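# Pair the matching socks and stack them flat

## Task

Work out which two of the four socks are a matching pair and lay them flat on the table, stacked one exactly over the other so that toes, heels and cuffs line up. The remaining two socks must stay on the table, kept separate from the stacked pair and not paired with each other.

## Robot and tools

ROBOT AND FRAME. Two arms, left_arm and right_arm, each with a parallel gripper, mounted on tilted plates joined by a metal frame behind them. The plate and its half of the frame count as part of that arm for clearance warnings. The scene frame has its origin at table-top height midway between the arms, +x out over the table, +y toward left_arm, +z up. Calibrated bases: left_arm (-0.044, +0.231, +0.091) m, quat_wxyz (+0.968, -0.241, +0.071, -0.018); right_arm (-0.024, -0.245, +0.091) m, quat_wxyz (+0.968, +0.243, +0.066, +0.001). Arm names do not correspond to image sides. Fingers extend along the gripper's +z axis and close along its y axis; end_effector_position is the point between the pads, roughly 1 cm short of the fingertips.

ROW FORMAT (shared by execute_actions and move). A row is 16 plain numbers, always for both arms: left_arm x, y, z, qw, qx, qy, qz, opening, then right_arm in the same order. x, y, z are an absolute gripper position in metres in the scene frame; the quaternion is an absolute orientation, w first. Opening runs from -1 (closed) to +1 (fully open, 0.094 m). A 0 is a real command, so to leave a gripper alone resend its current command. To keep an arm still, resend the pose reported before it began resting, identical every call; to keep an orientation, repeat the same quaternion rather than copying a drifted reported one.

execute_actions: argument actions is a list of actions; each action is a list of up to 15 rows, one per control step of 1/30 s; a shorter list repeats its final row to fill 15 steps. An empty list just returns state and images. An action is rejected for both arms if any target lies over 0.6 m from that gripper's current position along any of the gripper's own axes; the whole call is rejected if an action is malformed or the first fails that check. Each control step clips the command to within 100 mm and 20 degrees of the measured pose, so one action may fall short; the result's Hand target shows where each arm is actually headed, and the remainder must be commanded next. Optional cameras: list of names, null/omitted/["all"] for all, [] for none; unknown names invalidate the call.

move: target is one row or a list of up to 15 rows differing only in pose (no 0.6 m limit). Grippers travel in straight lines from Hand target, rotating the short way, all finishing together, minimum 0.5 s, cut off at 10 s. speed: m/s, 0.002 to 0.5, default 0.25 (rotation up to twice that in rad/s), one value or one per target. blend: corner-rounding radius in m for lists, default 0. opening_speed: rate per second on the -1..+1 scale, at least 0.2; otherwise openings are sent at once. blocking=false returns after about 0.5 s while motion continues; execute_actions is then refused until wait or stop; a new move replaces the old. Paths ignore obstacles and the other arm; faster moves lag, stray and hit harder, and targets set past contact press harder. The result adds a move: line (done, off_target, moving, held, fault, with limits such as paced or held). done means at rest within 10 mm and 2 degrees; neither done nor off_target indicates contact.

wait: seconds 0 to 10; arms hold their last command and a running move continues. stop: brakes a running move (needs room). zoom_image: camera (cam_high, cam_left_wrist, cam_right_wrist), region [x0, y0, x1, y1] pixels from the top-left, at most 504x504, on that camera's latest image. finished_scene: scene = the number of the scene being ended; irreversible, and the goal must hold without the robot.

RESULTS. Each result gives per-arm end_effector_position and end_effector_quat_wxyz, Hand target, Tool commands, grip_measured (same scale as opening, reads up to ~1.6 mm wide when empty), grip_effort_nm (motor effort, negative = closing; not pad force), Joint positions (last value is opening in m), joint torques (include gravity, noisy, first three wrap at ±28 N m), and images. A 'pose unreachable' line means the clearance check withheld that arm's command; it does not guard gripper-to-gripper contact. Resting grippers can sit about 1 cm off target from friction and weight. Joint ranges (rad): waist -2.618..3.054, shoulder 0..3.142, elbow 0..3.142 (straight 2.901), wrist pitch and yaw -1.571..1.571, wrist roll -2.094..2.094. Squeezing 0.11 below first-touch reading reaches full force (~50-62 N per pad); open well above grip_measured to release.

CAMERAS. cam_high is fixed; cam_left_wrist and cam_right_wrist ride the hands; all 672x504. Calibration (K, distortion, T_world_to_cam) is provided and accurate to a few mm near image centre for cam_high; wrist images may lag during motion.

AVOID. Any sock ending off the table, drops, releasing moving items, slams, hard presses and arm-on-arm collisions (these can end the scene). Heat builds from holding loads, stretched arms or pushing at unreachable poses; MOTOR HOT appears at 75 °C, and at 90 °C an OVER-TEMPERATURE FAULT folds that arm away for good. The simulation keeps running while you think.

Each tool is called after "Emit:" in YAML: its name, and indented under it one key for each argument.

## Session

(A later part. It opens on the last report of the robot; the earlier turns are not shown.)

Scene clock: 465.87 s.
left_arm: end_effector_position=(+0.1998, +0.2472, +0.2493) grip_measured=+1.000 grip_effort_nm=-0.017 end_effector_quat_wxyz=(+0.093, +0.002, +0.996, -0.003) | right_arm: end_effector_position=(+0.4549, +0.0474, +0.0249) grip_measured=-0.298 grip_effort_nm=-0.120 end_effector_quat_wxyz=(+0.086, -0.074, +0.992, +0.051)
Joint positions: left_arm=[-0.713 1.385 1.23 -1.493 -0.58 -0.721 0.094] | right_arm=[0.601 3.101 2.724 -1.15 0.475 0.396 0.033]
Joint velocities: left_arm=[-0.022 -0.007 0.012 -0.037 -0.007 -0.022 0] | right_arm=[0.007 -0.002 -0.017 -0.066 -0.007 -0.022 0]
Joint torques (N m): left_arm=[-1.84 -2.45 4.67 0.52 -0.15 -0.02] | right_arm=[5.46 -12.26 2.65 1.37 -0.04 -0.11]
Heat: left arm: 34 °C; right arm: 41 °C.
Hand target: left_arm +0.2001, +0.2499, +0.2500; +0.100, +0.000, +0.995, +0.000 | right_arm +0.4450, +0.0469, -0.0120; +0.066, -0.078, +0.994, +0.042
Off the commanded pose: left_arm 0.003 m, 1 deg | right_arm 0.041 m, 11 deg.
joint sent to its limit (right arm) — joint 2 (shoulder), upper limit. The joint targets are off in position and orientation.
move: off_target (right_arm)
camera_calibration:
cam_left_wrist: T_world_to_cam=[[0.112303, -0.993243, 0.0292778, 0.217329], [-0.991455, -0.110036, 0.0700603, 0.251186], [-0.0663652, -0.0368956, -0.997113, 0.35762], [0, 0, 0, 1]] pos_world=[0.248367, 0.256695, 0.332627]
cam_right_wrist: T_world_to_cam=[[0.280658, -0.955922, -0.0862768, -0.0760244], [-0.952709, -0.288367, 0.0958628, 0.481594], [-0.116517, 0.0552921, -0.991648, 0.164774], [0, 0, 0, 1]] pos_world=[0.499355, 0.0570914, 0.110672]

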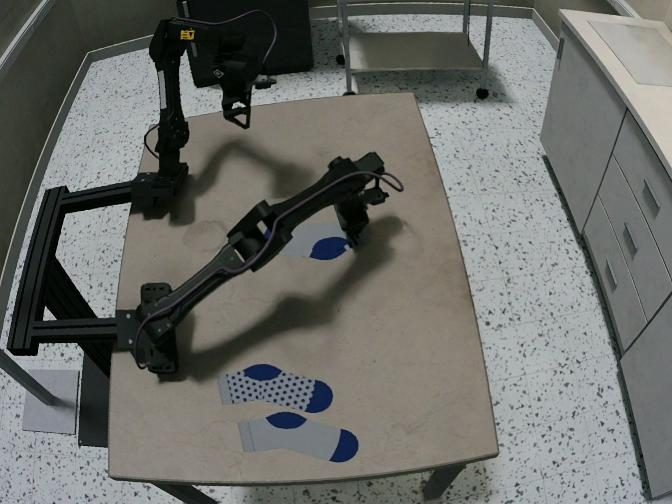

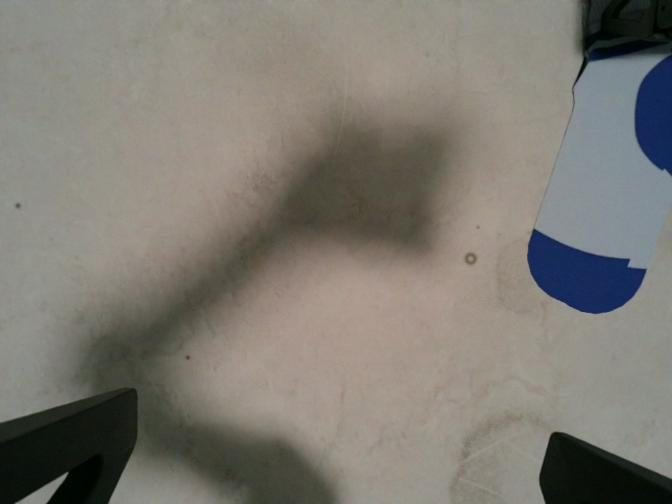

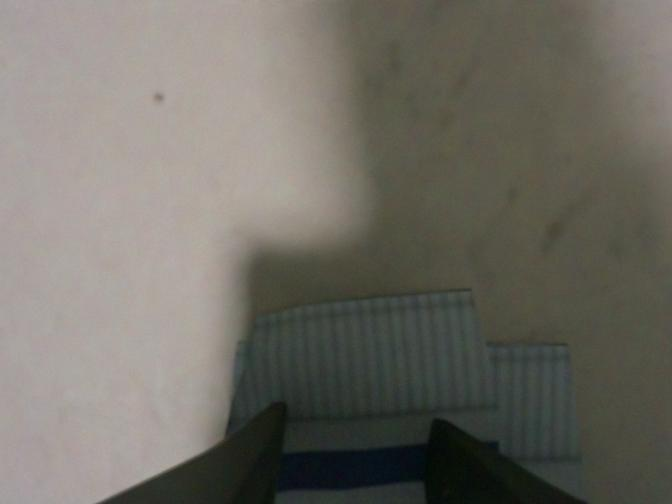

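Emit:
move:
  target:
    - [0.2,0.25,0.25,0.1,0,0.995,0,1,0.448,0.05,-0.015,0,-0.0785,0.997,0,-1]
  opening_speed: 1
  cameras: []

Emit:
move:
  target:
    - [0.2,0.25,0.25,0.1,0,0.995,0,1,0.44,0.046,0.08,0,-0.0785,0.997,0,-1]
  speed: 0.06

Scene clock: 469.20 s.
left_arm: end_effector_position=(+0.1998, +0.2472, +0.2493) grip_measured=+1.000 grip_effort_nm=-0.017 end_effector_quat_wxyz=(+0.093, +0.002, +0.996, -0.003) | right_arm: end_effector_position=(+0.4618, +0.0489, +0.0261) grip_measured=-0.985 grip_effort_nm=-0.838 end_effector_quat_wxyz=(+0.099, -0.068, +0.991, +0.055)
Joint positions: left_arm=[-0.713 1.385 1.23 -1.493 -0.58 -0.721 0.094] | right_arm=[0.599 3.097 2.717 -1.116 0.481 0.391 0.001]
Joint velocities: left_arm=[0.007 -0.007 -0.007 -0.007 -0.037 -0.007 0] | right_arm=[0.002 -0.017 -0.002 -0.051 -0.066 -0.022 -0.001]
Joint torques (N m): left_arm=[-1.87 -2.4 4.75 0.55 -0.16 0] | right_arm=[5.67 -11.88 2.95 1.09 -0.09 -0.08]
Heat: left arm: 34 °C; right arm: 41 °C.
Hand target: left_arm +0.2001, +0.2499, +0.2500; +0.100, +0.000, +0.995, +0.000 | right_arm +0.4457, +0.0476, -0.0123; +0.068, -0.079, +0.994, +0.042
Off the commanded pose: left_arm 0.003 m, 1 deg | right_arm 0.043 m, 13 deg.
joint sent to its limit (right arm) — joint 2 (shoulder), upper limit. The joint targets are off in position and orientation.
move: off_target (right_arm)
No camera images: "cameras" was empty.

Scene clock: 471.23 s.
left_arm: end_effector_position=(+0.1998, +0.2472, +0.2493) grip_measured=+1.000 grip_effort_nm=-0.017 end_effector_quat_wxyz=(+0.093, +0.002, +0.996, -0.003) | right_arm: end_effector_position=(+0.4370, +0.0407, +0.0561) grip_measured=-0.985 grip_effort_nm=-0.813 end_effector_quat_wxyz=(+0.063, -0.080, +0.994, +0.036)
Joint positions: left_arm=[-0.713 1.385 1.23 -1.493 -0.58 -0.721 0.094] | right_arm=[0.639 3.111 2.856 -1.353 0.478 0.455 0.001]
Joint velocities: left_arm=[0.007 0.002 -0.002 -0.037 0.037 0.037 0] | right_arm=[-0.032 0.002 -0.002 -0.037 0.007 -0.037 0.001]
Joint torques (N m): left_arm=[-1.94 -2.24 4.57 0.52 -0.19 -0.04] | right_arm=[9.06 -17.48 7.54 0.44 -0.05 0.12]
Heat: left arm: 34 °C; right arm: 41 °C.
Hand target: left_arm +0.2001, +0.2499, +0.2500; +0.100, +0.000, +0.995, +0.000 | right_arm +0.4387, +0.0455, +0.0792; +0.078, -0.079, +0.993, +0.048
Off the commanded pose: left_arm 0.003 m, 1 deg | right_arm 0.025 m, 8 deg.
elbow stopped short (right arm): the move would have taken joint 3 (elbow) straighter than the controller allows.
move: off_target (right_arm)
camera_calibration:
cam_left_wrist: T_world_to_cam=[[0.112303, -0.993243, 0.0292778, 0.217329], [-0.991455, -0.110036, 0.0700603, 0.251186], [-0.0663652, -0.0368956, -0.997113, 0.35762], [0, 0, 0, 1]] pos_world=[0.248367, 0.256695, 0.332627]
cam_right_wrist: T_world_to_cam=[[0.288054, -0.955339, -0.0659674, -0.0790161], [-0.944232, -0.29483, 0.14663, 0.453357], [-0.15953, 0.0200513, -0.986989, 0.213997], [0, 0, 0, 1]] pos_world=[0.484974, 0.0538851, 0.139524]

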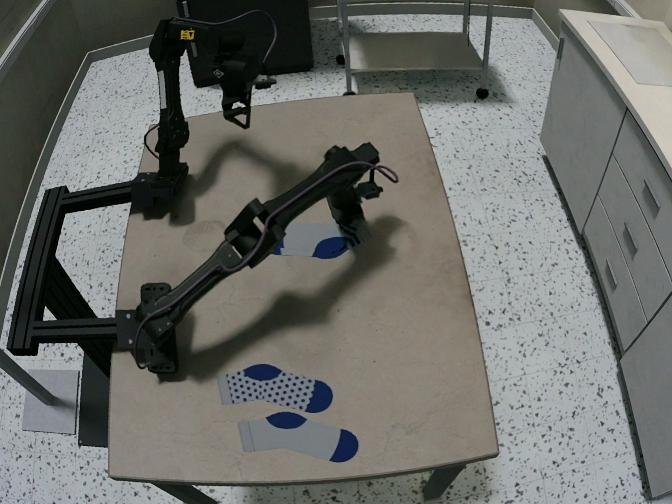

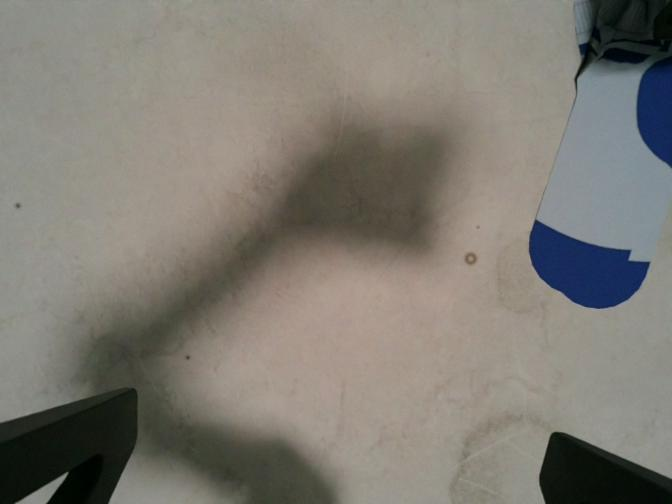

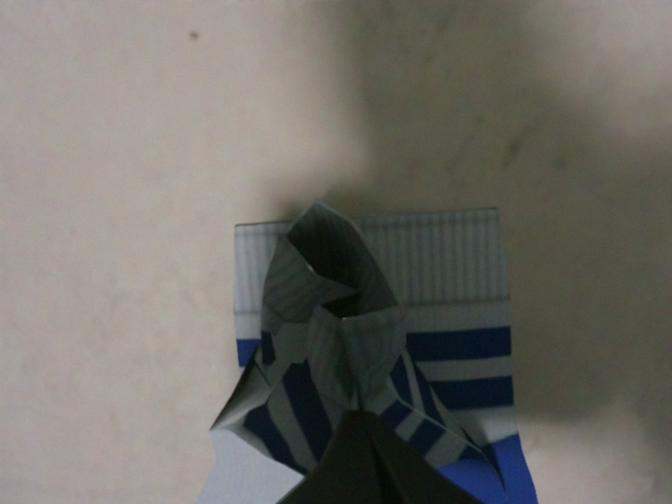

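Emit:
move:
  target:
    - [0.2,0.25,0.25,0.1,0,0.995,0,1,0.39,0.044,0.12,0,-0.0785,0.997,0,-1]
  speed: 0.08

Scene clock: 474.87 s.
left_arm: end_effector_position=(+0.1998, +0.2472, +0.2493) grip_measured=+1.000 grip_effort_nm=-0.017 end_effector_quat_wxyz=(+0.093, +0.002, +0.996, -0.003) | right_arm: end_effector_position=(+0.3906, +0.0432, +0.0978) grip_measured=-0.985 grip_effort_nm=-0.823 end_effector_quat_wxyz=(+0.023, -0.079, +0.996, +0.016)
Joint positions: left_arm=[-0.713 1.385 1.23 -1.493 -0.58 -0.721 0.094] | right_arm=[0.726 3.058 2.856 -1.549 0.457 0.6 0.001]
Joint velocities: left_arm=[-0.002 -0.012 -0.012 0.007 -0.007 -0.022 0] | right_arm=[0.007 -0.022 0.002 -0.066 -0.022 0.007 -0.001]
Joint torques (N m): left_arm=[-1.91 -2.22 4.81 0.53 -0.21 -0.03] | right_arm=[8.44 -18.18 5.48 0.26 -0.04 0.1]
Heat: left arm: 34 °C; right arm: 43 °C.
Hand target: left_arm +0.2001, +0.2499, +0.2500; +0.100, +0.000, +0.995, +0.000 | right_arm +0.3892, +0.0441, +0.1189; +0.032, -0.079, +0.996, +0.025
Off the commanded pose: left_arm 0.003 m, 1 deg | right_arm 0.022 m, 3 deg.
elbow stopped short (right arm): the move would have taken joint 3 (elbow) straighter than the controller allows.
joint sent to its limit (right arm) — joint 4 (wrist pitch), lower limit. The joint targets are off in orientation, not in position.
move: off_target (right_arm)
camera_calibration:
cam_left_wrist: T_world_to_cam=[[0.112303, -0.993243, 0.0292778, 0.217329], [-0.991455, -0.110036, 0.0700603, 0.251186], [-0.0663652, -0.0368956, -0.997113, 0.35762], [0, 0, 0, 1]] pos_world=[0.248367, 0.256695, 0.332627]
cam_right_wrist: T_world_to_cam=[[0.281883, -0.958509, -0.0424504, -0.0603158], [-0.930497, -0.283896, 0.231471, 0.390078], [-0.233919, -0.0257479, -0.971915, 0.277276], [0, 0, 0, 1]] pos_world=[0.444828, 0.0600678, 0.176637]

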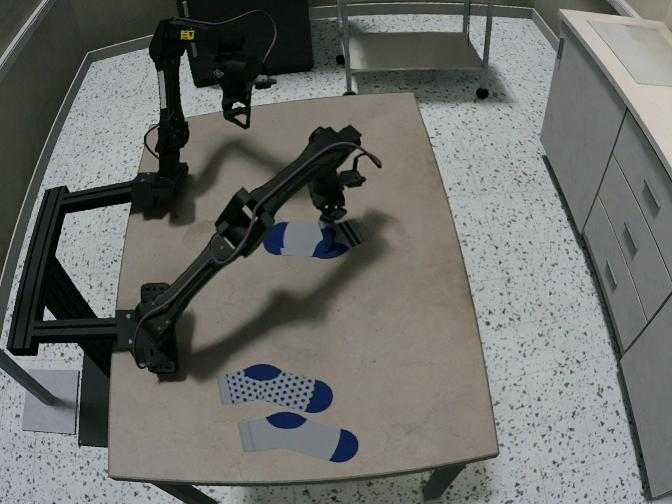

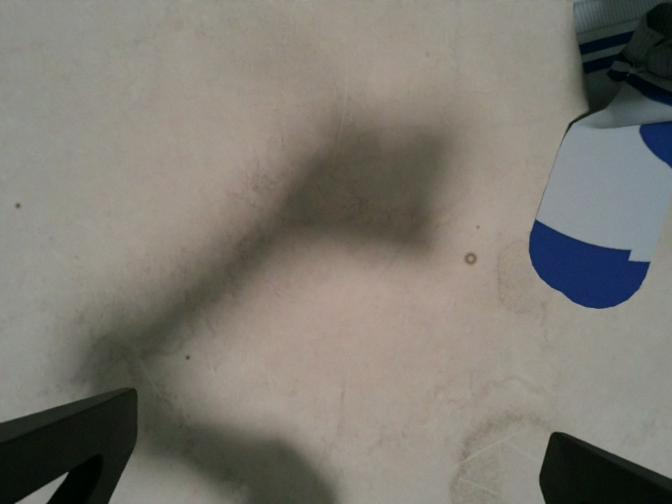

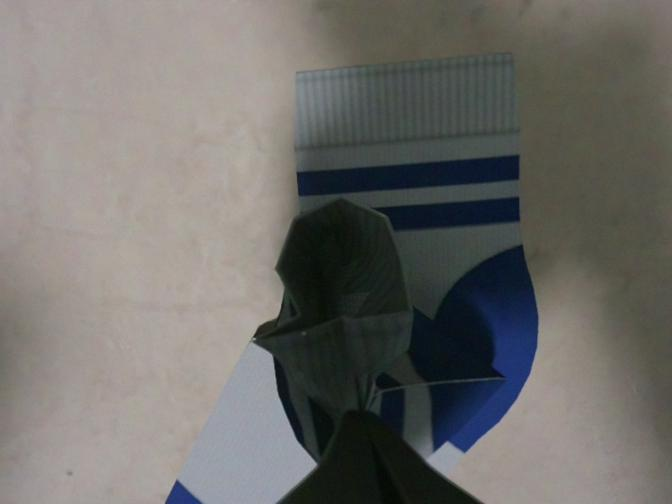

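Emit:
move:
  target:
    - [0.2,0.25,0.25,0.1,0,0.995,0,1,0.405,0.034,0.07,0,-0.0785,0.997,0,-1]
    - [0.2,0.25,0.25,0.1,0,0.995,0,1,0.425,0.031,0.02,0,-0.0785,0.997,0,-1]
  speed: 0.06

Scene clock: 479.93 s.
left_arm: end_effector_position=(+0.1998, +0.2472, +0.2493) grip_measured=+1.000 grip_effort_nm=-0.012 end_effector_quat_wxyz=(+0.093, +0.002, +0.996, -0.003) | right_arm: end_effector_position=(+0.4333, +0.0259, +0.0384) grip_measured=-0.985 grip_effort_nm=-0.818 end_effector_quat_wxyz=(+0.035, -0.066, +0.997, +0.026)
Joint positions: left_arm=[-0.713 1.385 1.23 -1.493 -0.58 -0.721 0.094] | right_arm=[0.605 3.113 2.823 -1.367 0.47 0.476 0.001]
Joint velocities: left_arm=[-0.012 -0.002 0.017 -0.037 -0.022 -0.022 0] | right_arm=[-0.022 -0.012 -0.007 0.007 0.007 0.007 0.001]
Joint torques (N m): left_arm=[-1.81 -2.37 4.45 0.51 -0.24 -0.05] | right_arm=[7.32 -12.89 4.29 0.72 0.09 -0.07]
Heat: left arm: 34 °C; right arm: 43 °C.
Hand target: left_arm +0.2001, +0.2499, +0.2500; +0.100, +0.000, +0.995, +0.000 | right_arm +0.4246, +0.0299, +0.0205; +0.025, -0.078, +0.997, +0.015
Off the commanded pose: left_arm 0.003 m, 1 deg | right_arm 0.021 m, 5 deg.
elbow stopped short (right arm): the move would have taken joint 3 (elbow) straighter than the controller allows.
joint sent to its limit (right arm) — joint 2 (shoulder), upper limit. The joint targets are off in orientation, not in position.
move: off_target (right_arm)
camera_calibration:
cam_left_wrist: T_world_to_cam=[[0.112303, -0.993243, 0.0292778, 0.217329], [-0.991455, -0.110036, 0.0700603, 0.251186], [-0.0663652, -0.0368956, -0.997113, 0.35762], [0, 0, 0, 1]] pos_world=[0.248367, 0.256695, 0.332627]
cam_right_wrist: T_world_to_cam=[[0.258864, -0.964134, -0.0586101, -0.0806979], [-0.942062, -0.265408, 0.205131, 0.444159], [-0.213329, 0.00211339, -0.976978, 0.219649], [0, 0, 0, 1]] pos_world=[0.486172, 0.0396153, 0.118752]

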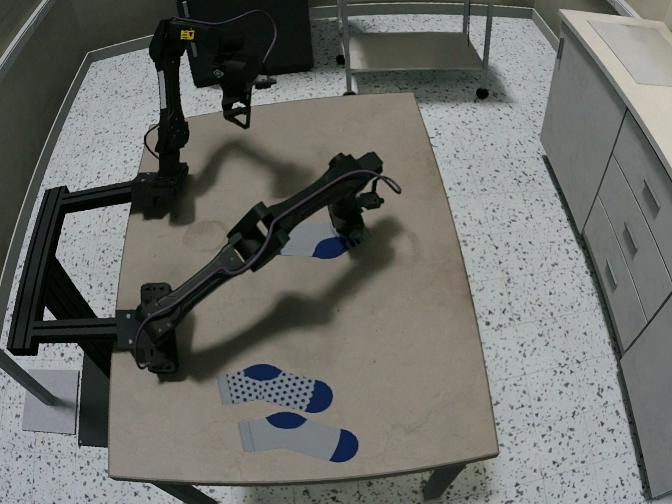

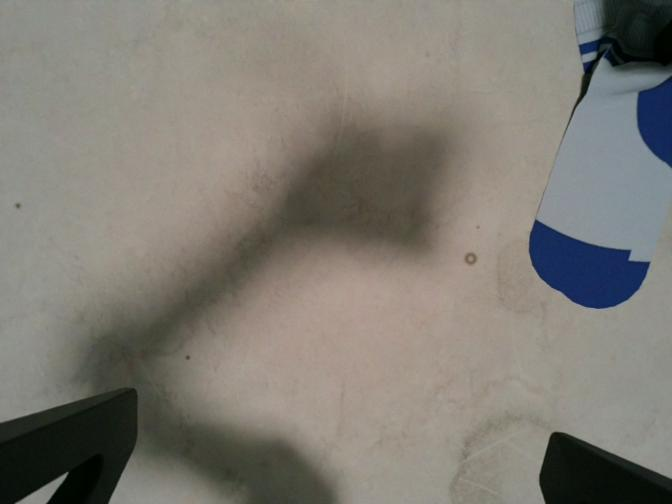

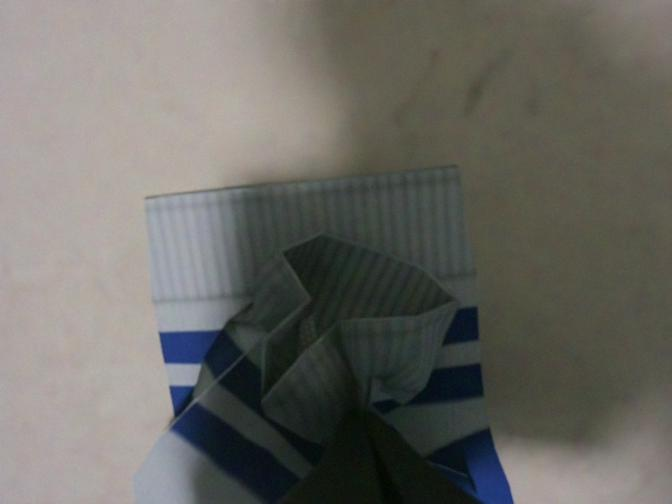

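Emit:
move:
  target:
    - [0.2,0.25,0.25,0.1,0,0.995,0,1,0.447,0.043,0.02,0,-0.0785,0.997,0,-1]
  speed: 0.06

Scene clock: 484.20 s.
left_arm: end_effector_position=(+0.1998, +0.2472, +0.2493) grip_measured=+1.000 grip_effort_nm=-0.017 end_effector_quat_wxyz=(+0.093, +0.002, +0.996, -0.003) | right_arm: end_effector_position=(+0.4554, +0.0382, +0.0409) grip_measured=-0.985 grip_effort_nm=-0.813 end_effector_quat_wxyz=(+0.078, -0.066, +0.994, +0.050)
Joint positions: left_arm=[-0.713 1.385 1.23 -1.493 -0.58 -0.721 0.094] | right_arm=[0.601 3.113 2.823 -1.255 0.471 0.421 0.001]
Joint velocities: left_arm=[0.002 0.002 0.002 -0.007 -0.022 -0.081 0] | right_arm=[-0.017 0.007 0.017 -0.007 -0.007 0.007 -0.002]
Joint torques (N m): left_arm=[-1.81 -2.25 4.7 0.54 -0.17 -0.02] | right_arm=[7.17 -13.07 4.27 0.9 0.04 -0.1]
Heat: left arm: 34 °C; right arm: 43 °C.
Hand target: left_arm +0.2001, +0.2499, +0.2500; +0.100, +0.000, +0.995, +0.000 | right_arm +0.4460, +0.0417, +0.0208; +0.065, -0.077, +0.994, +0.040
Off the commanded pose: left_arm 0.003 m, 1 deg | right_arm 0.023 m, 11 deg.
joint sent to its limit (right arm) — joint 2 (shoulder), upper limit. The joint targets are off in orientation, not in position.
move: off_target (right_arm)
camera_calibration:
cam_left_wrist: T_world_to_cam=[[0.112303, -0.993243, 0.0292778, 0.217329], [-0.991455, -0.110036, 0.0700603, 0.251186], [-0.0663652, -0.0368956, -0.997113, 0.35762], [0, 0, 0, 1]] pos_world=[0.248367, 0.256695, 0.332627]
cam_right_wrist: T_world_to_cam=[[0.263902, -0.960459, -0.088743, -0.0756387], [-0.955382, -0.272939, 0.112911, 0.477843], [-0.132668, 0.0549862, -0.989634, 0.188513], [0, 0, 0, 1]] pos_world=[0.501494, 0.0474088, 0.125893]

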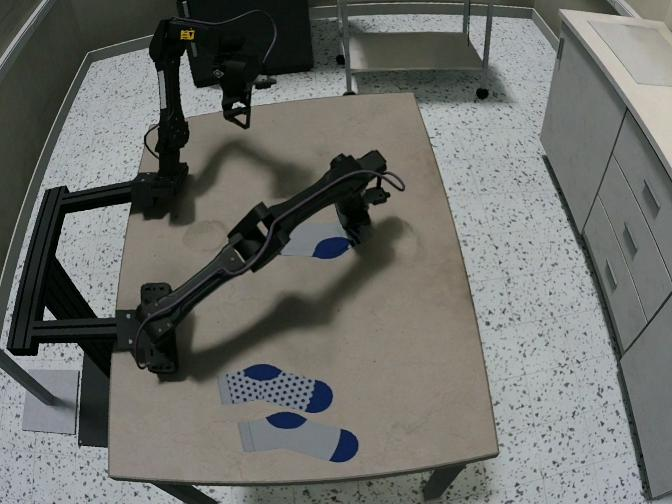

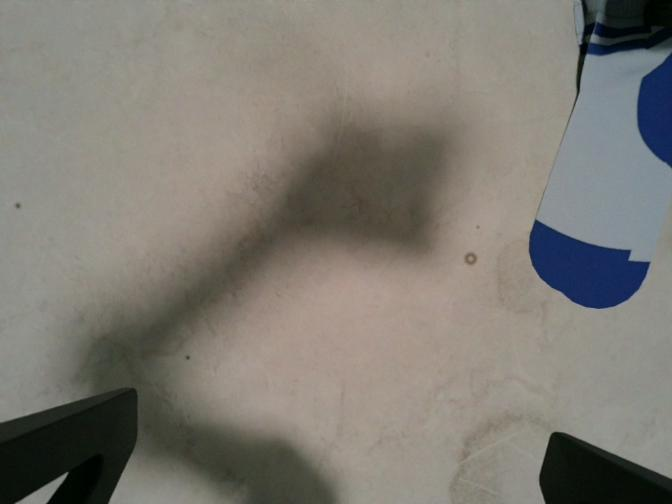

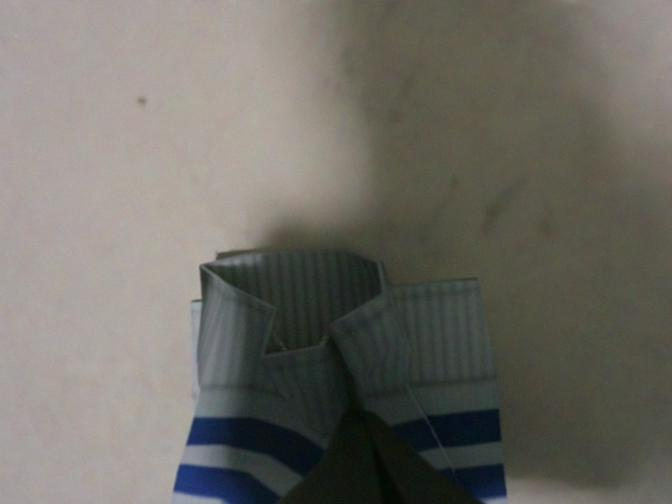

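Emit:
move:
  target:
    - [0.2,0.25,0.25,0.1,0,0.995,0,1,0.447,0.030,0.02,0,-0.0785,0.997,0,-1]
    - [0.2,0.25,0.25,0.1,0,0.995,0,1,0.440,0.030,-0.01,0,-0.0785,0.997,0,-1]
  speed: 0.06

Scene clock: 487.90 s.
left_arm: end_effector_position=(+0.1998, +0.2472, +0.2493) grip_measured=+1.000 grip_effort_nm=-0.017 end_effector_quat_wxyz=(+0.093, +0.002, +0.996, -0.003) | right_arm: end_effector_position=(+0.4529, +0.0284, +0.0240) grip_measured=-0.985 grip_effort_nm=-0.818 end_effector_quat_wxyz=(+0.063, -0.067, +0.995, +0.038)
Joint positions: left_arm=[-0.713 1.385 1.23 -1.493 -0.58 -0.721 0.094] | right_arm=[0.578 3.105 2.764 -1.234 0.478 0.411 0.001]
Joint velocities: left_arm=[-0.007 -0.012 -0.007 0.037 0.022 -0.037 0] | right_arm=[0.017 -0.012 -0.002 -0.007 -0.007 -0.066 0.001]
Joint torques (N m): left_arm=[-1.76 -2.18 4.72 0.53 -0.23 0] | right_arm=[6.28 -12.34 2.54 0.97 0.03 -0.08]
Heat: left arm: 34 °C; right arm: 43 °C.
Hand target: left_arm +0.2001, +0.2499, +0.2500; +0.100, +0.000, +0.995, +0.000 | right_arm +0.4384, +0.0282, -0.0081; +0.039, -0.079, +0.996, +0.023
Off the commanded pose: left_arm 0.003 m, 1 deg | right_arm 0.036 m, 9 deg.
joint sent to its limit (right arm) — joint 2 (shoulder), upper limit. The joint targets are off in orientation, not in position.
move: off_target (right_arm)
camera_calibration:
cam_left_wrist: T_world_to_cam=[[0.112303, -0.993243, 0.0292778, 0.217329], [-0.991455, -0.110036, 0.0700603, 0.251186], [-0.0663652, -0.0368956, -0.997113, 0.35762], [0, 0, 0, 1]] pos_world=[0.248367, 0.256695, 0.332627]
cam_right_wrist: T_world_to_cam=[[0.264478, -0.961796, -0.0707134, -0.0865473], [-0.951029, -0.272275, 0.146323, 0.471909], [-0.159987, 0.0285513, -0.986706, 0.185121], [0, 0, 0, 1]] pos_world=[0.501305, 0.0399626, 0.107489]

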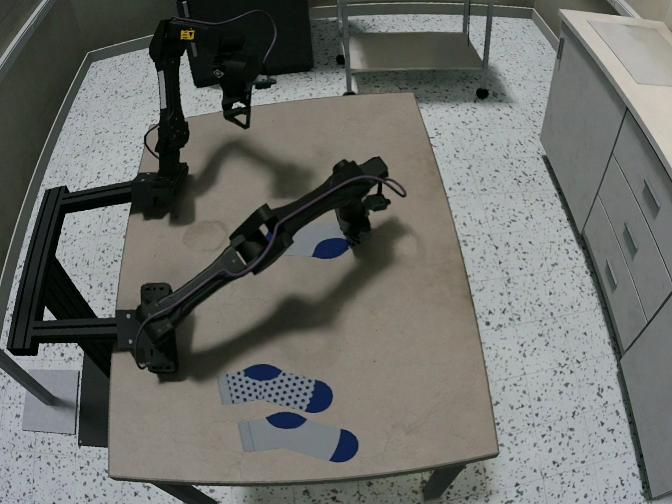

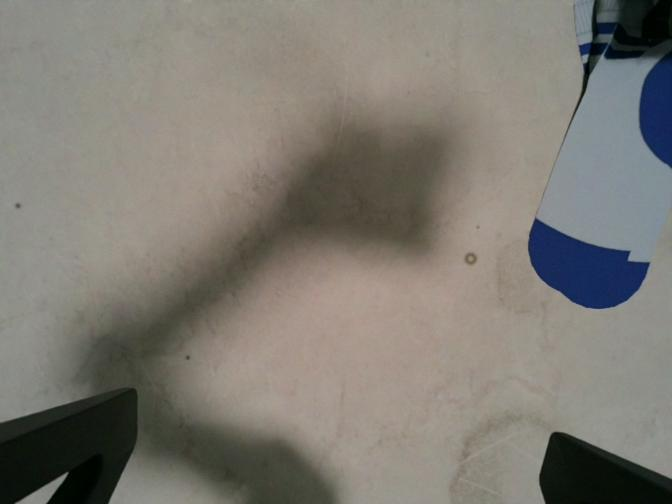

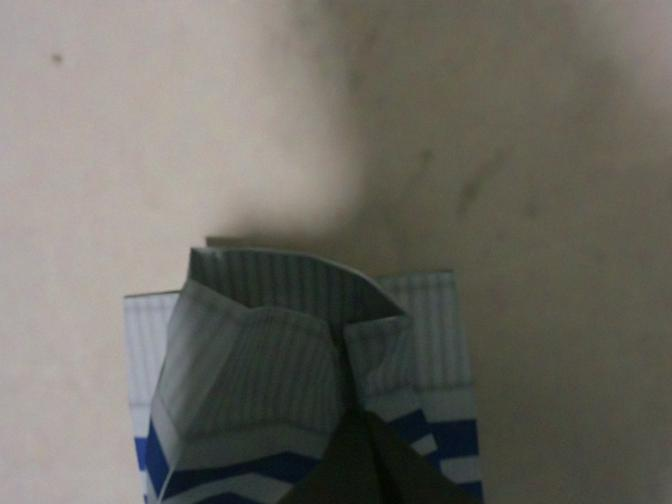

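Emit:
move:
  target:
    - [0.2,0.25,0.25,0.1,0,0.995,0,1,0.435,0.030,-0.01,0,-0.0785,0.997,0,-0.4]
  opening_speed: 0.4
  cameras: []

Emit:
move:
  target:
    - [0.2,0.25,0.25,0.1,0,0.995,0,1,0.435,0.03,0.06,0,-0.0785,0.997,0,-0.4]
    - [0.2,0.25,0.25,0.1,0,0.995,0,1,0.34,-0.02,0.25,0,-0.0785,0.997,0,-0.5]
  speed: 0.12

Emit:
zoom_image:
  camera: "cam_right_wrist"
  region: [150, 0, 500, 350]

Scene clock: 493.50 s.
left_arm: end_effector_position=(+0.1998, +0.2472, +0.2493) grip_measured=+1.000 grip_effort_nm=-0.012 end_effector_quat_wxyz=(+0.093, +0.002, +0.996, -0.003) | right_arm: end_effector_position=(+0.4514, +0.0393, +0.0257) grip_measured=-0.403 grip_effort_nm=0.115 end_effector_quat_wxyz=(+0.066, -0.069, +0.994, +0.054)
Joint positions: left_arm=[-0.713 1.385 1.23 -1.493 -0.58 -0.721 0.094] | right_arm=[0.588 3.103 2.752 -1.206 0.452 0.411 0.028]
Joint velocities: left_arm=[-0.017 -0.002 0.007 0.022 0.051 0.007 0] | right_arm=[-0.022 0.002 -0.017 -0.007 -0.066 0.051 -0.001]
Joint torques (N m): left_arm=[-1.72 -2.39 4.72 0.52 -0.18 -0.06] | right_arm=[5.89 -12.26 2.96 0.6 0.29 0.04]
Heat: left arm: 34 °C; right arm: 43 °C.
Hand target: left_arm +0.2001, +0.2499, +0.2500; +0.100, +0.000, +0.995, +0.000 | right_arm +0.4342, +0.0294, -0.0085; +0.034, -0.079, +0.996, +0.021
Off the commanded pose: left_arm 0.003 m, 1 deg | right_arm 0.040 m, 10 deg.
joint sent to its limit (right arm) — joint 2 (shoulder), upper limit. The joint targets are off in orientation, not in position.
move: off_target (right_arm)
No camera images: "cameras" was empty.

every target must give the same right_gripper/opening; nothing of the call was run

Scaled by 1.440.

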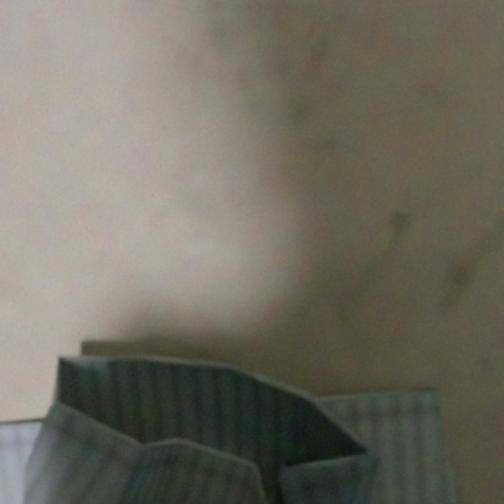

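Emit:
move:
  target:
    - [0.2,0.25,0.25,0.1,0,0.995,0,1,0.435,0.03,0.06,0,-0.0785,0.997,0,-0.4]
    - [0.2,0.25,0.25,0.1,0,0.995,0,1,0.34,-0.02,0.25,0,-0.0785,0.997,0,-0.4]
  speed: 0.12

Emit:
zoom_image:
  camera: "cam_right_wrist"
  region: [150, 0, 500, 350]

Scene clock: 502.13 s.
left_arm: end_effector_position=(+0.1998, +0.2472, +0.2493) grip_measured=+1.000 grip_effort_nm=-0.017 end_effector_quat_wxyz=(+0.093, +0.002, +0.996, -0.003) | right_arm: end_effector_position=(+0.3471, -0.0176, +0.2421) grip_measured=-0.402 grip_effort_nm=0.090 end_effector_quat_wxyz=(+0.055, -0.075, +0.995, +0.045)
Joint positions: left_arm=[-0.713 1.385 1.23 -1.493 -0.58 -0.721 0.094] | right_arm=[0.835 2.485 2.335 -1.555 0.438 0.685 0.028]
Joint velocities: left_arm=[0.007 -0.002 0.017 -0.051 -0.007 -0.007 0] | right_arm=[0.012 0.022 0.002 -0.022 0.007 0.022 0]
Joint torques (N m): left_arm=[-1.85 -2.3 4.93 0.52 -0.17 -0.09] | right_arm=[6.91 -13.71 4.21 0.52 -0.04 0.1]
Heat: left arm: 34 °C; right arm: 44 °C.
Hand target: left_arm +0.2001, +0.2499, +0.2500; +0.100, +0.000, +0.995, +0.000 | right_arm +0.3394, -0.0194, +0.2491; +0.054, -0.079, +0.994, +0.046
Off the commanded pose: left_arm 0.003 m, 1 deg | right_arm 0.011 m, 8 deg.
elbow stopped short (right arm): the move would have taken joint 3 (elbow) straighter than the controller allows.
joint sent to its limit (right arm) — joint 4 (wrist pitch), lower limit. The joint targets are off in orientation, not in position.
move: off_target (right_arm)
camera_calibration:
cam_left_wrist: T_world_to_cam=[[0.112303, -0.993243, 0.0292778, 0.217329], [-0.991455, -0.110036, 0.0700603, 0.251186], [-0.0663652, -0.0368956, -0.997113, 0.35762], [0, 0, 0, 1]] pos_world=[0.248367, 0.256695, 0.332627]
cam_right_wrist: T_world_to_cam=[[0.278462, -0.956461, -0.0874174, -0.0880657], [-0.944235, -0.289278, 0.157285, 0.321527], [-0.175725, 0.0387447, -0.983677, 0.389619], [0, 0, 0, 1]] pos_world=[0.396586, -0.00631624, 0.324989]

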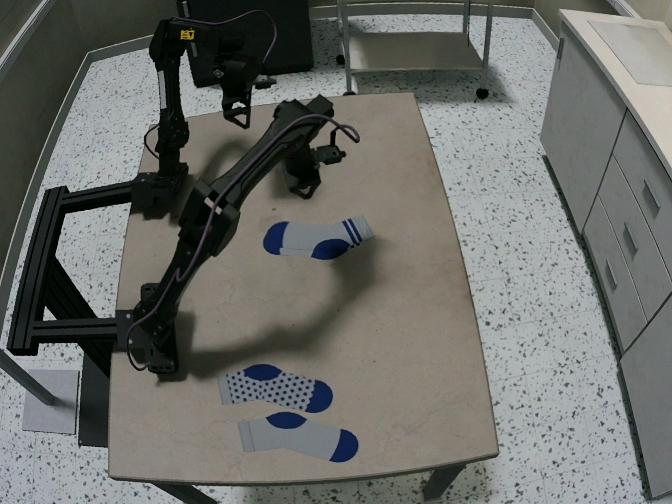

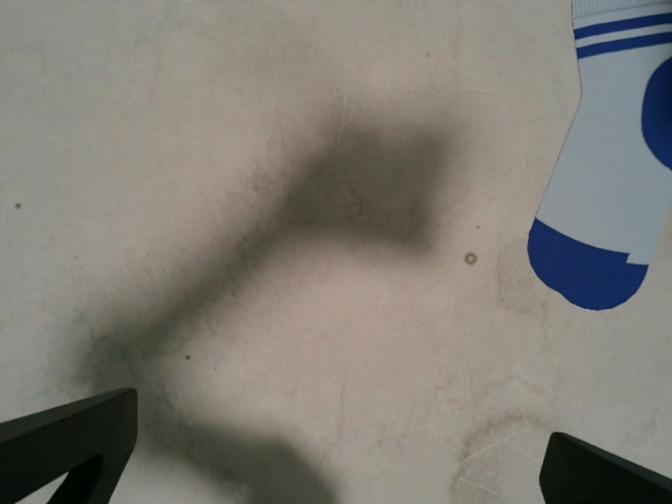

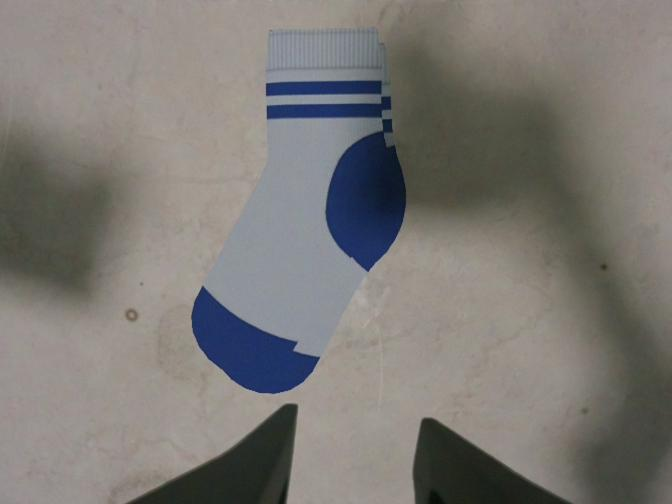

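Scaled by 1.440.

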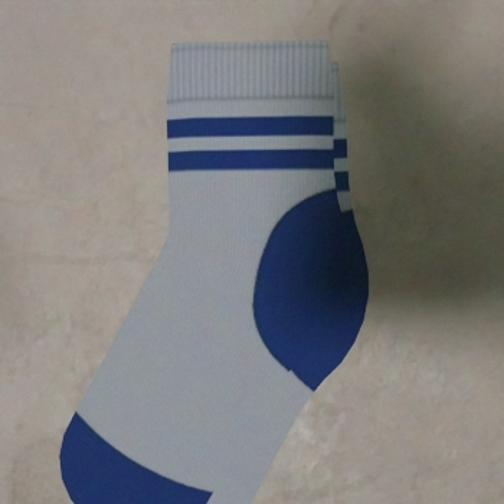

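Emit:
finished_scene:
  scene: 1

The scene is finished.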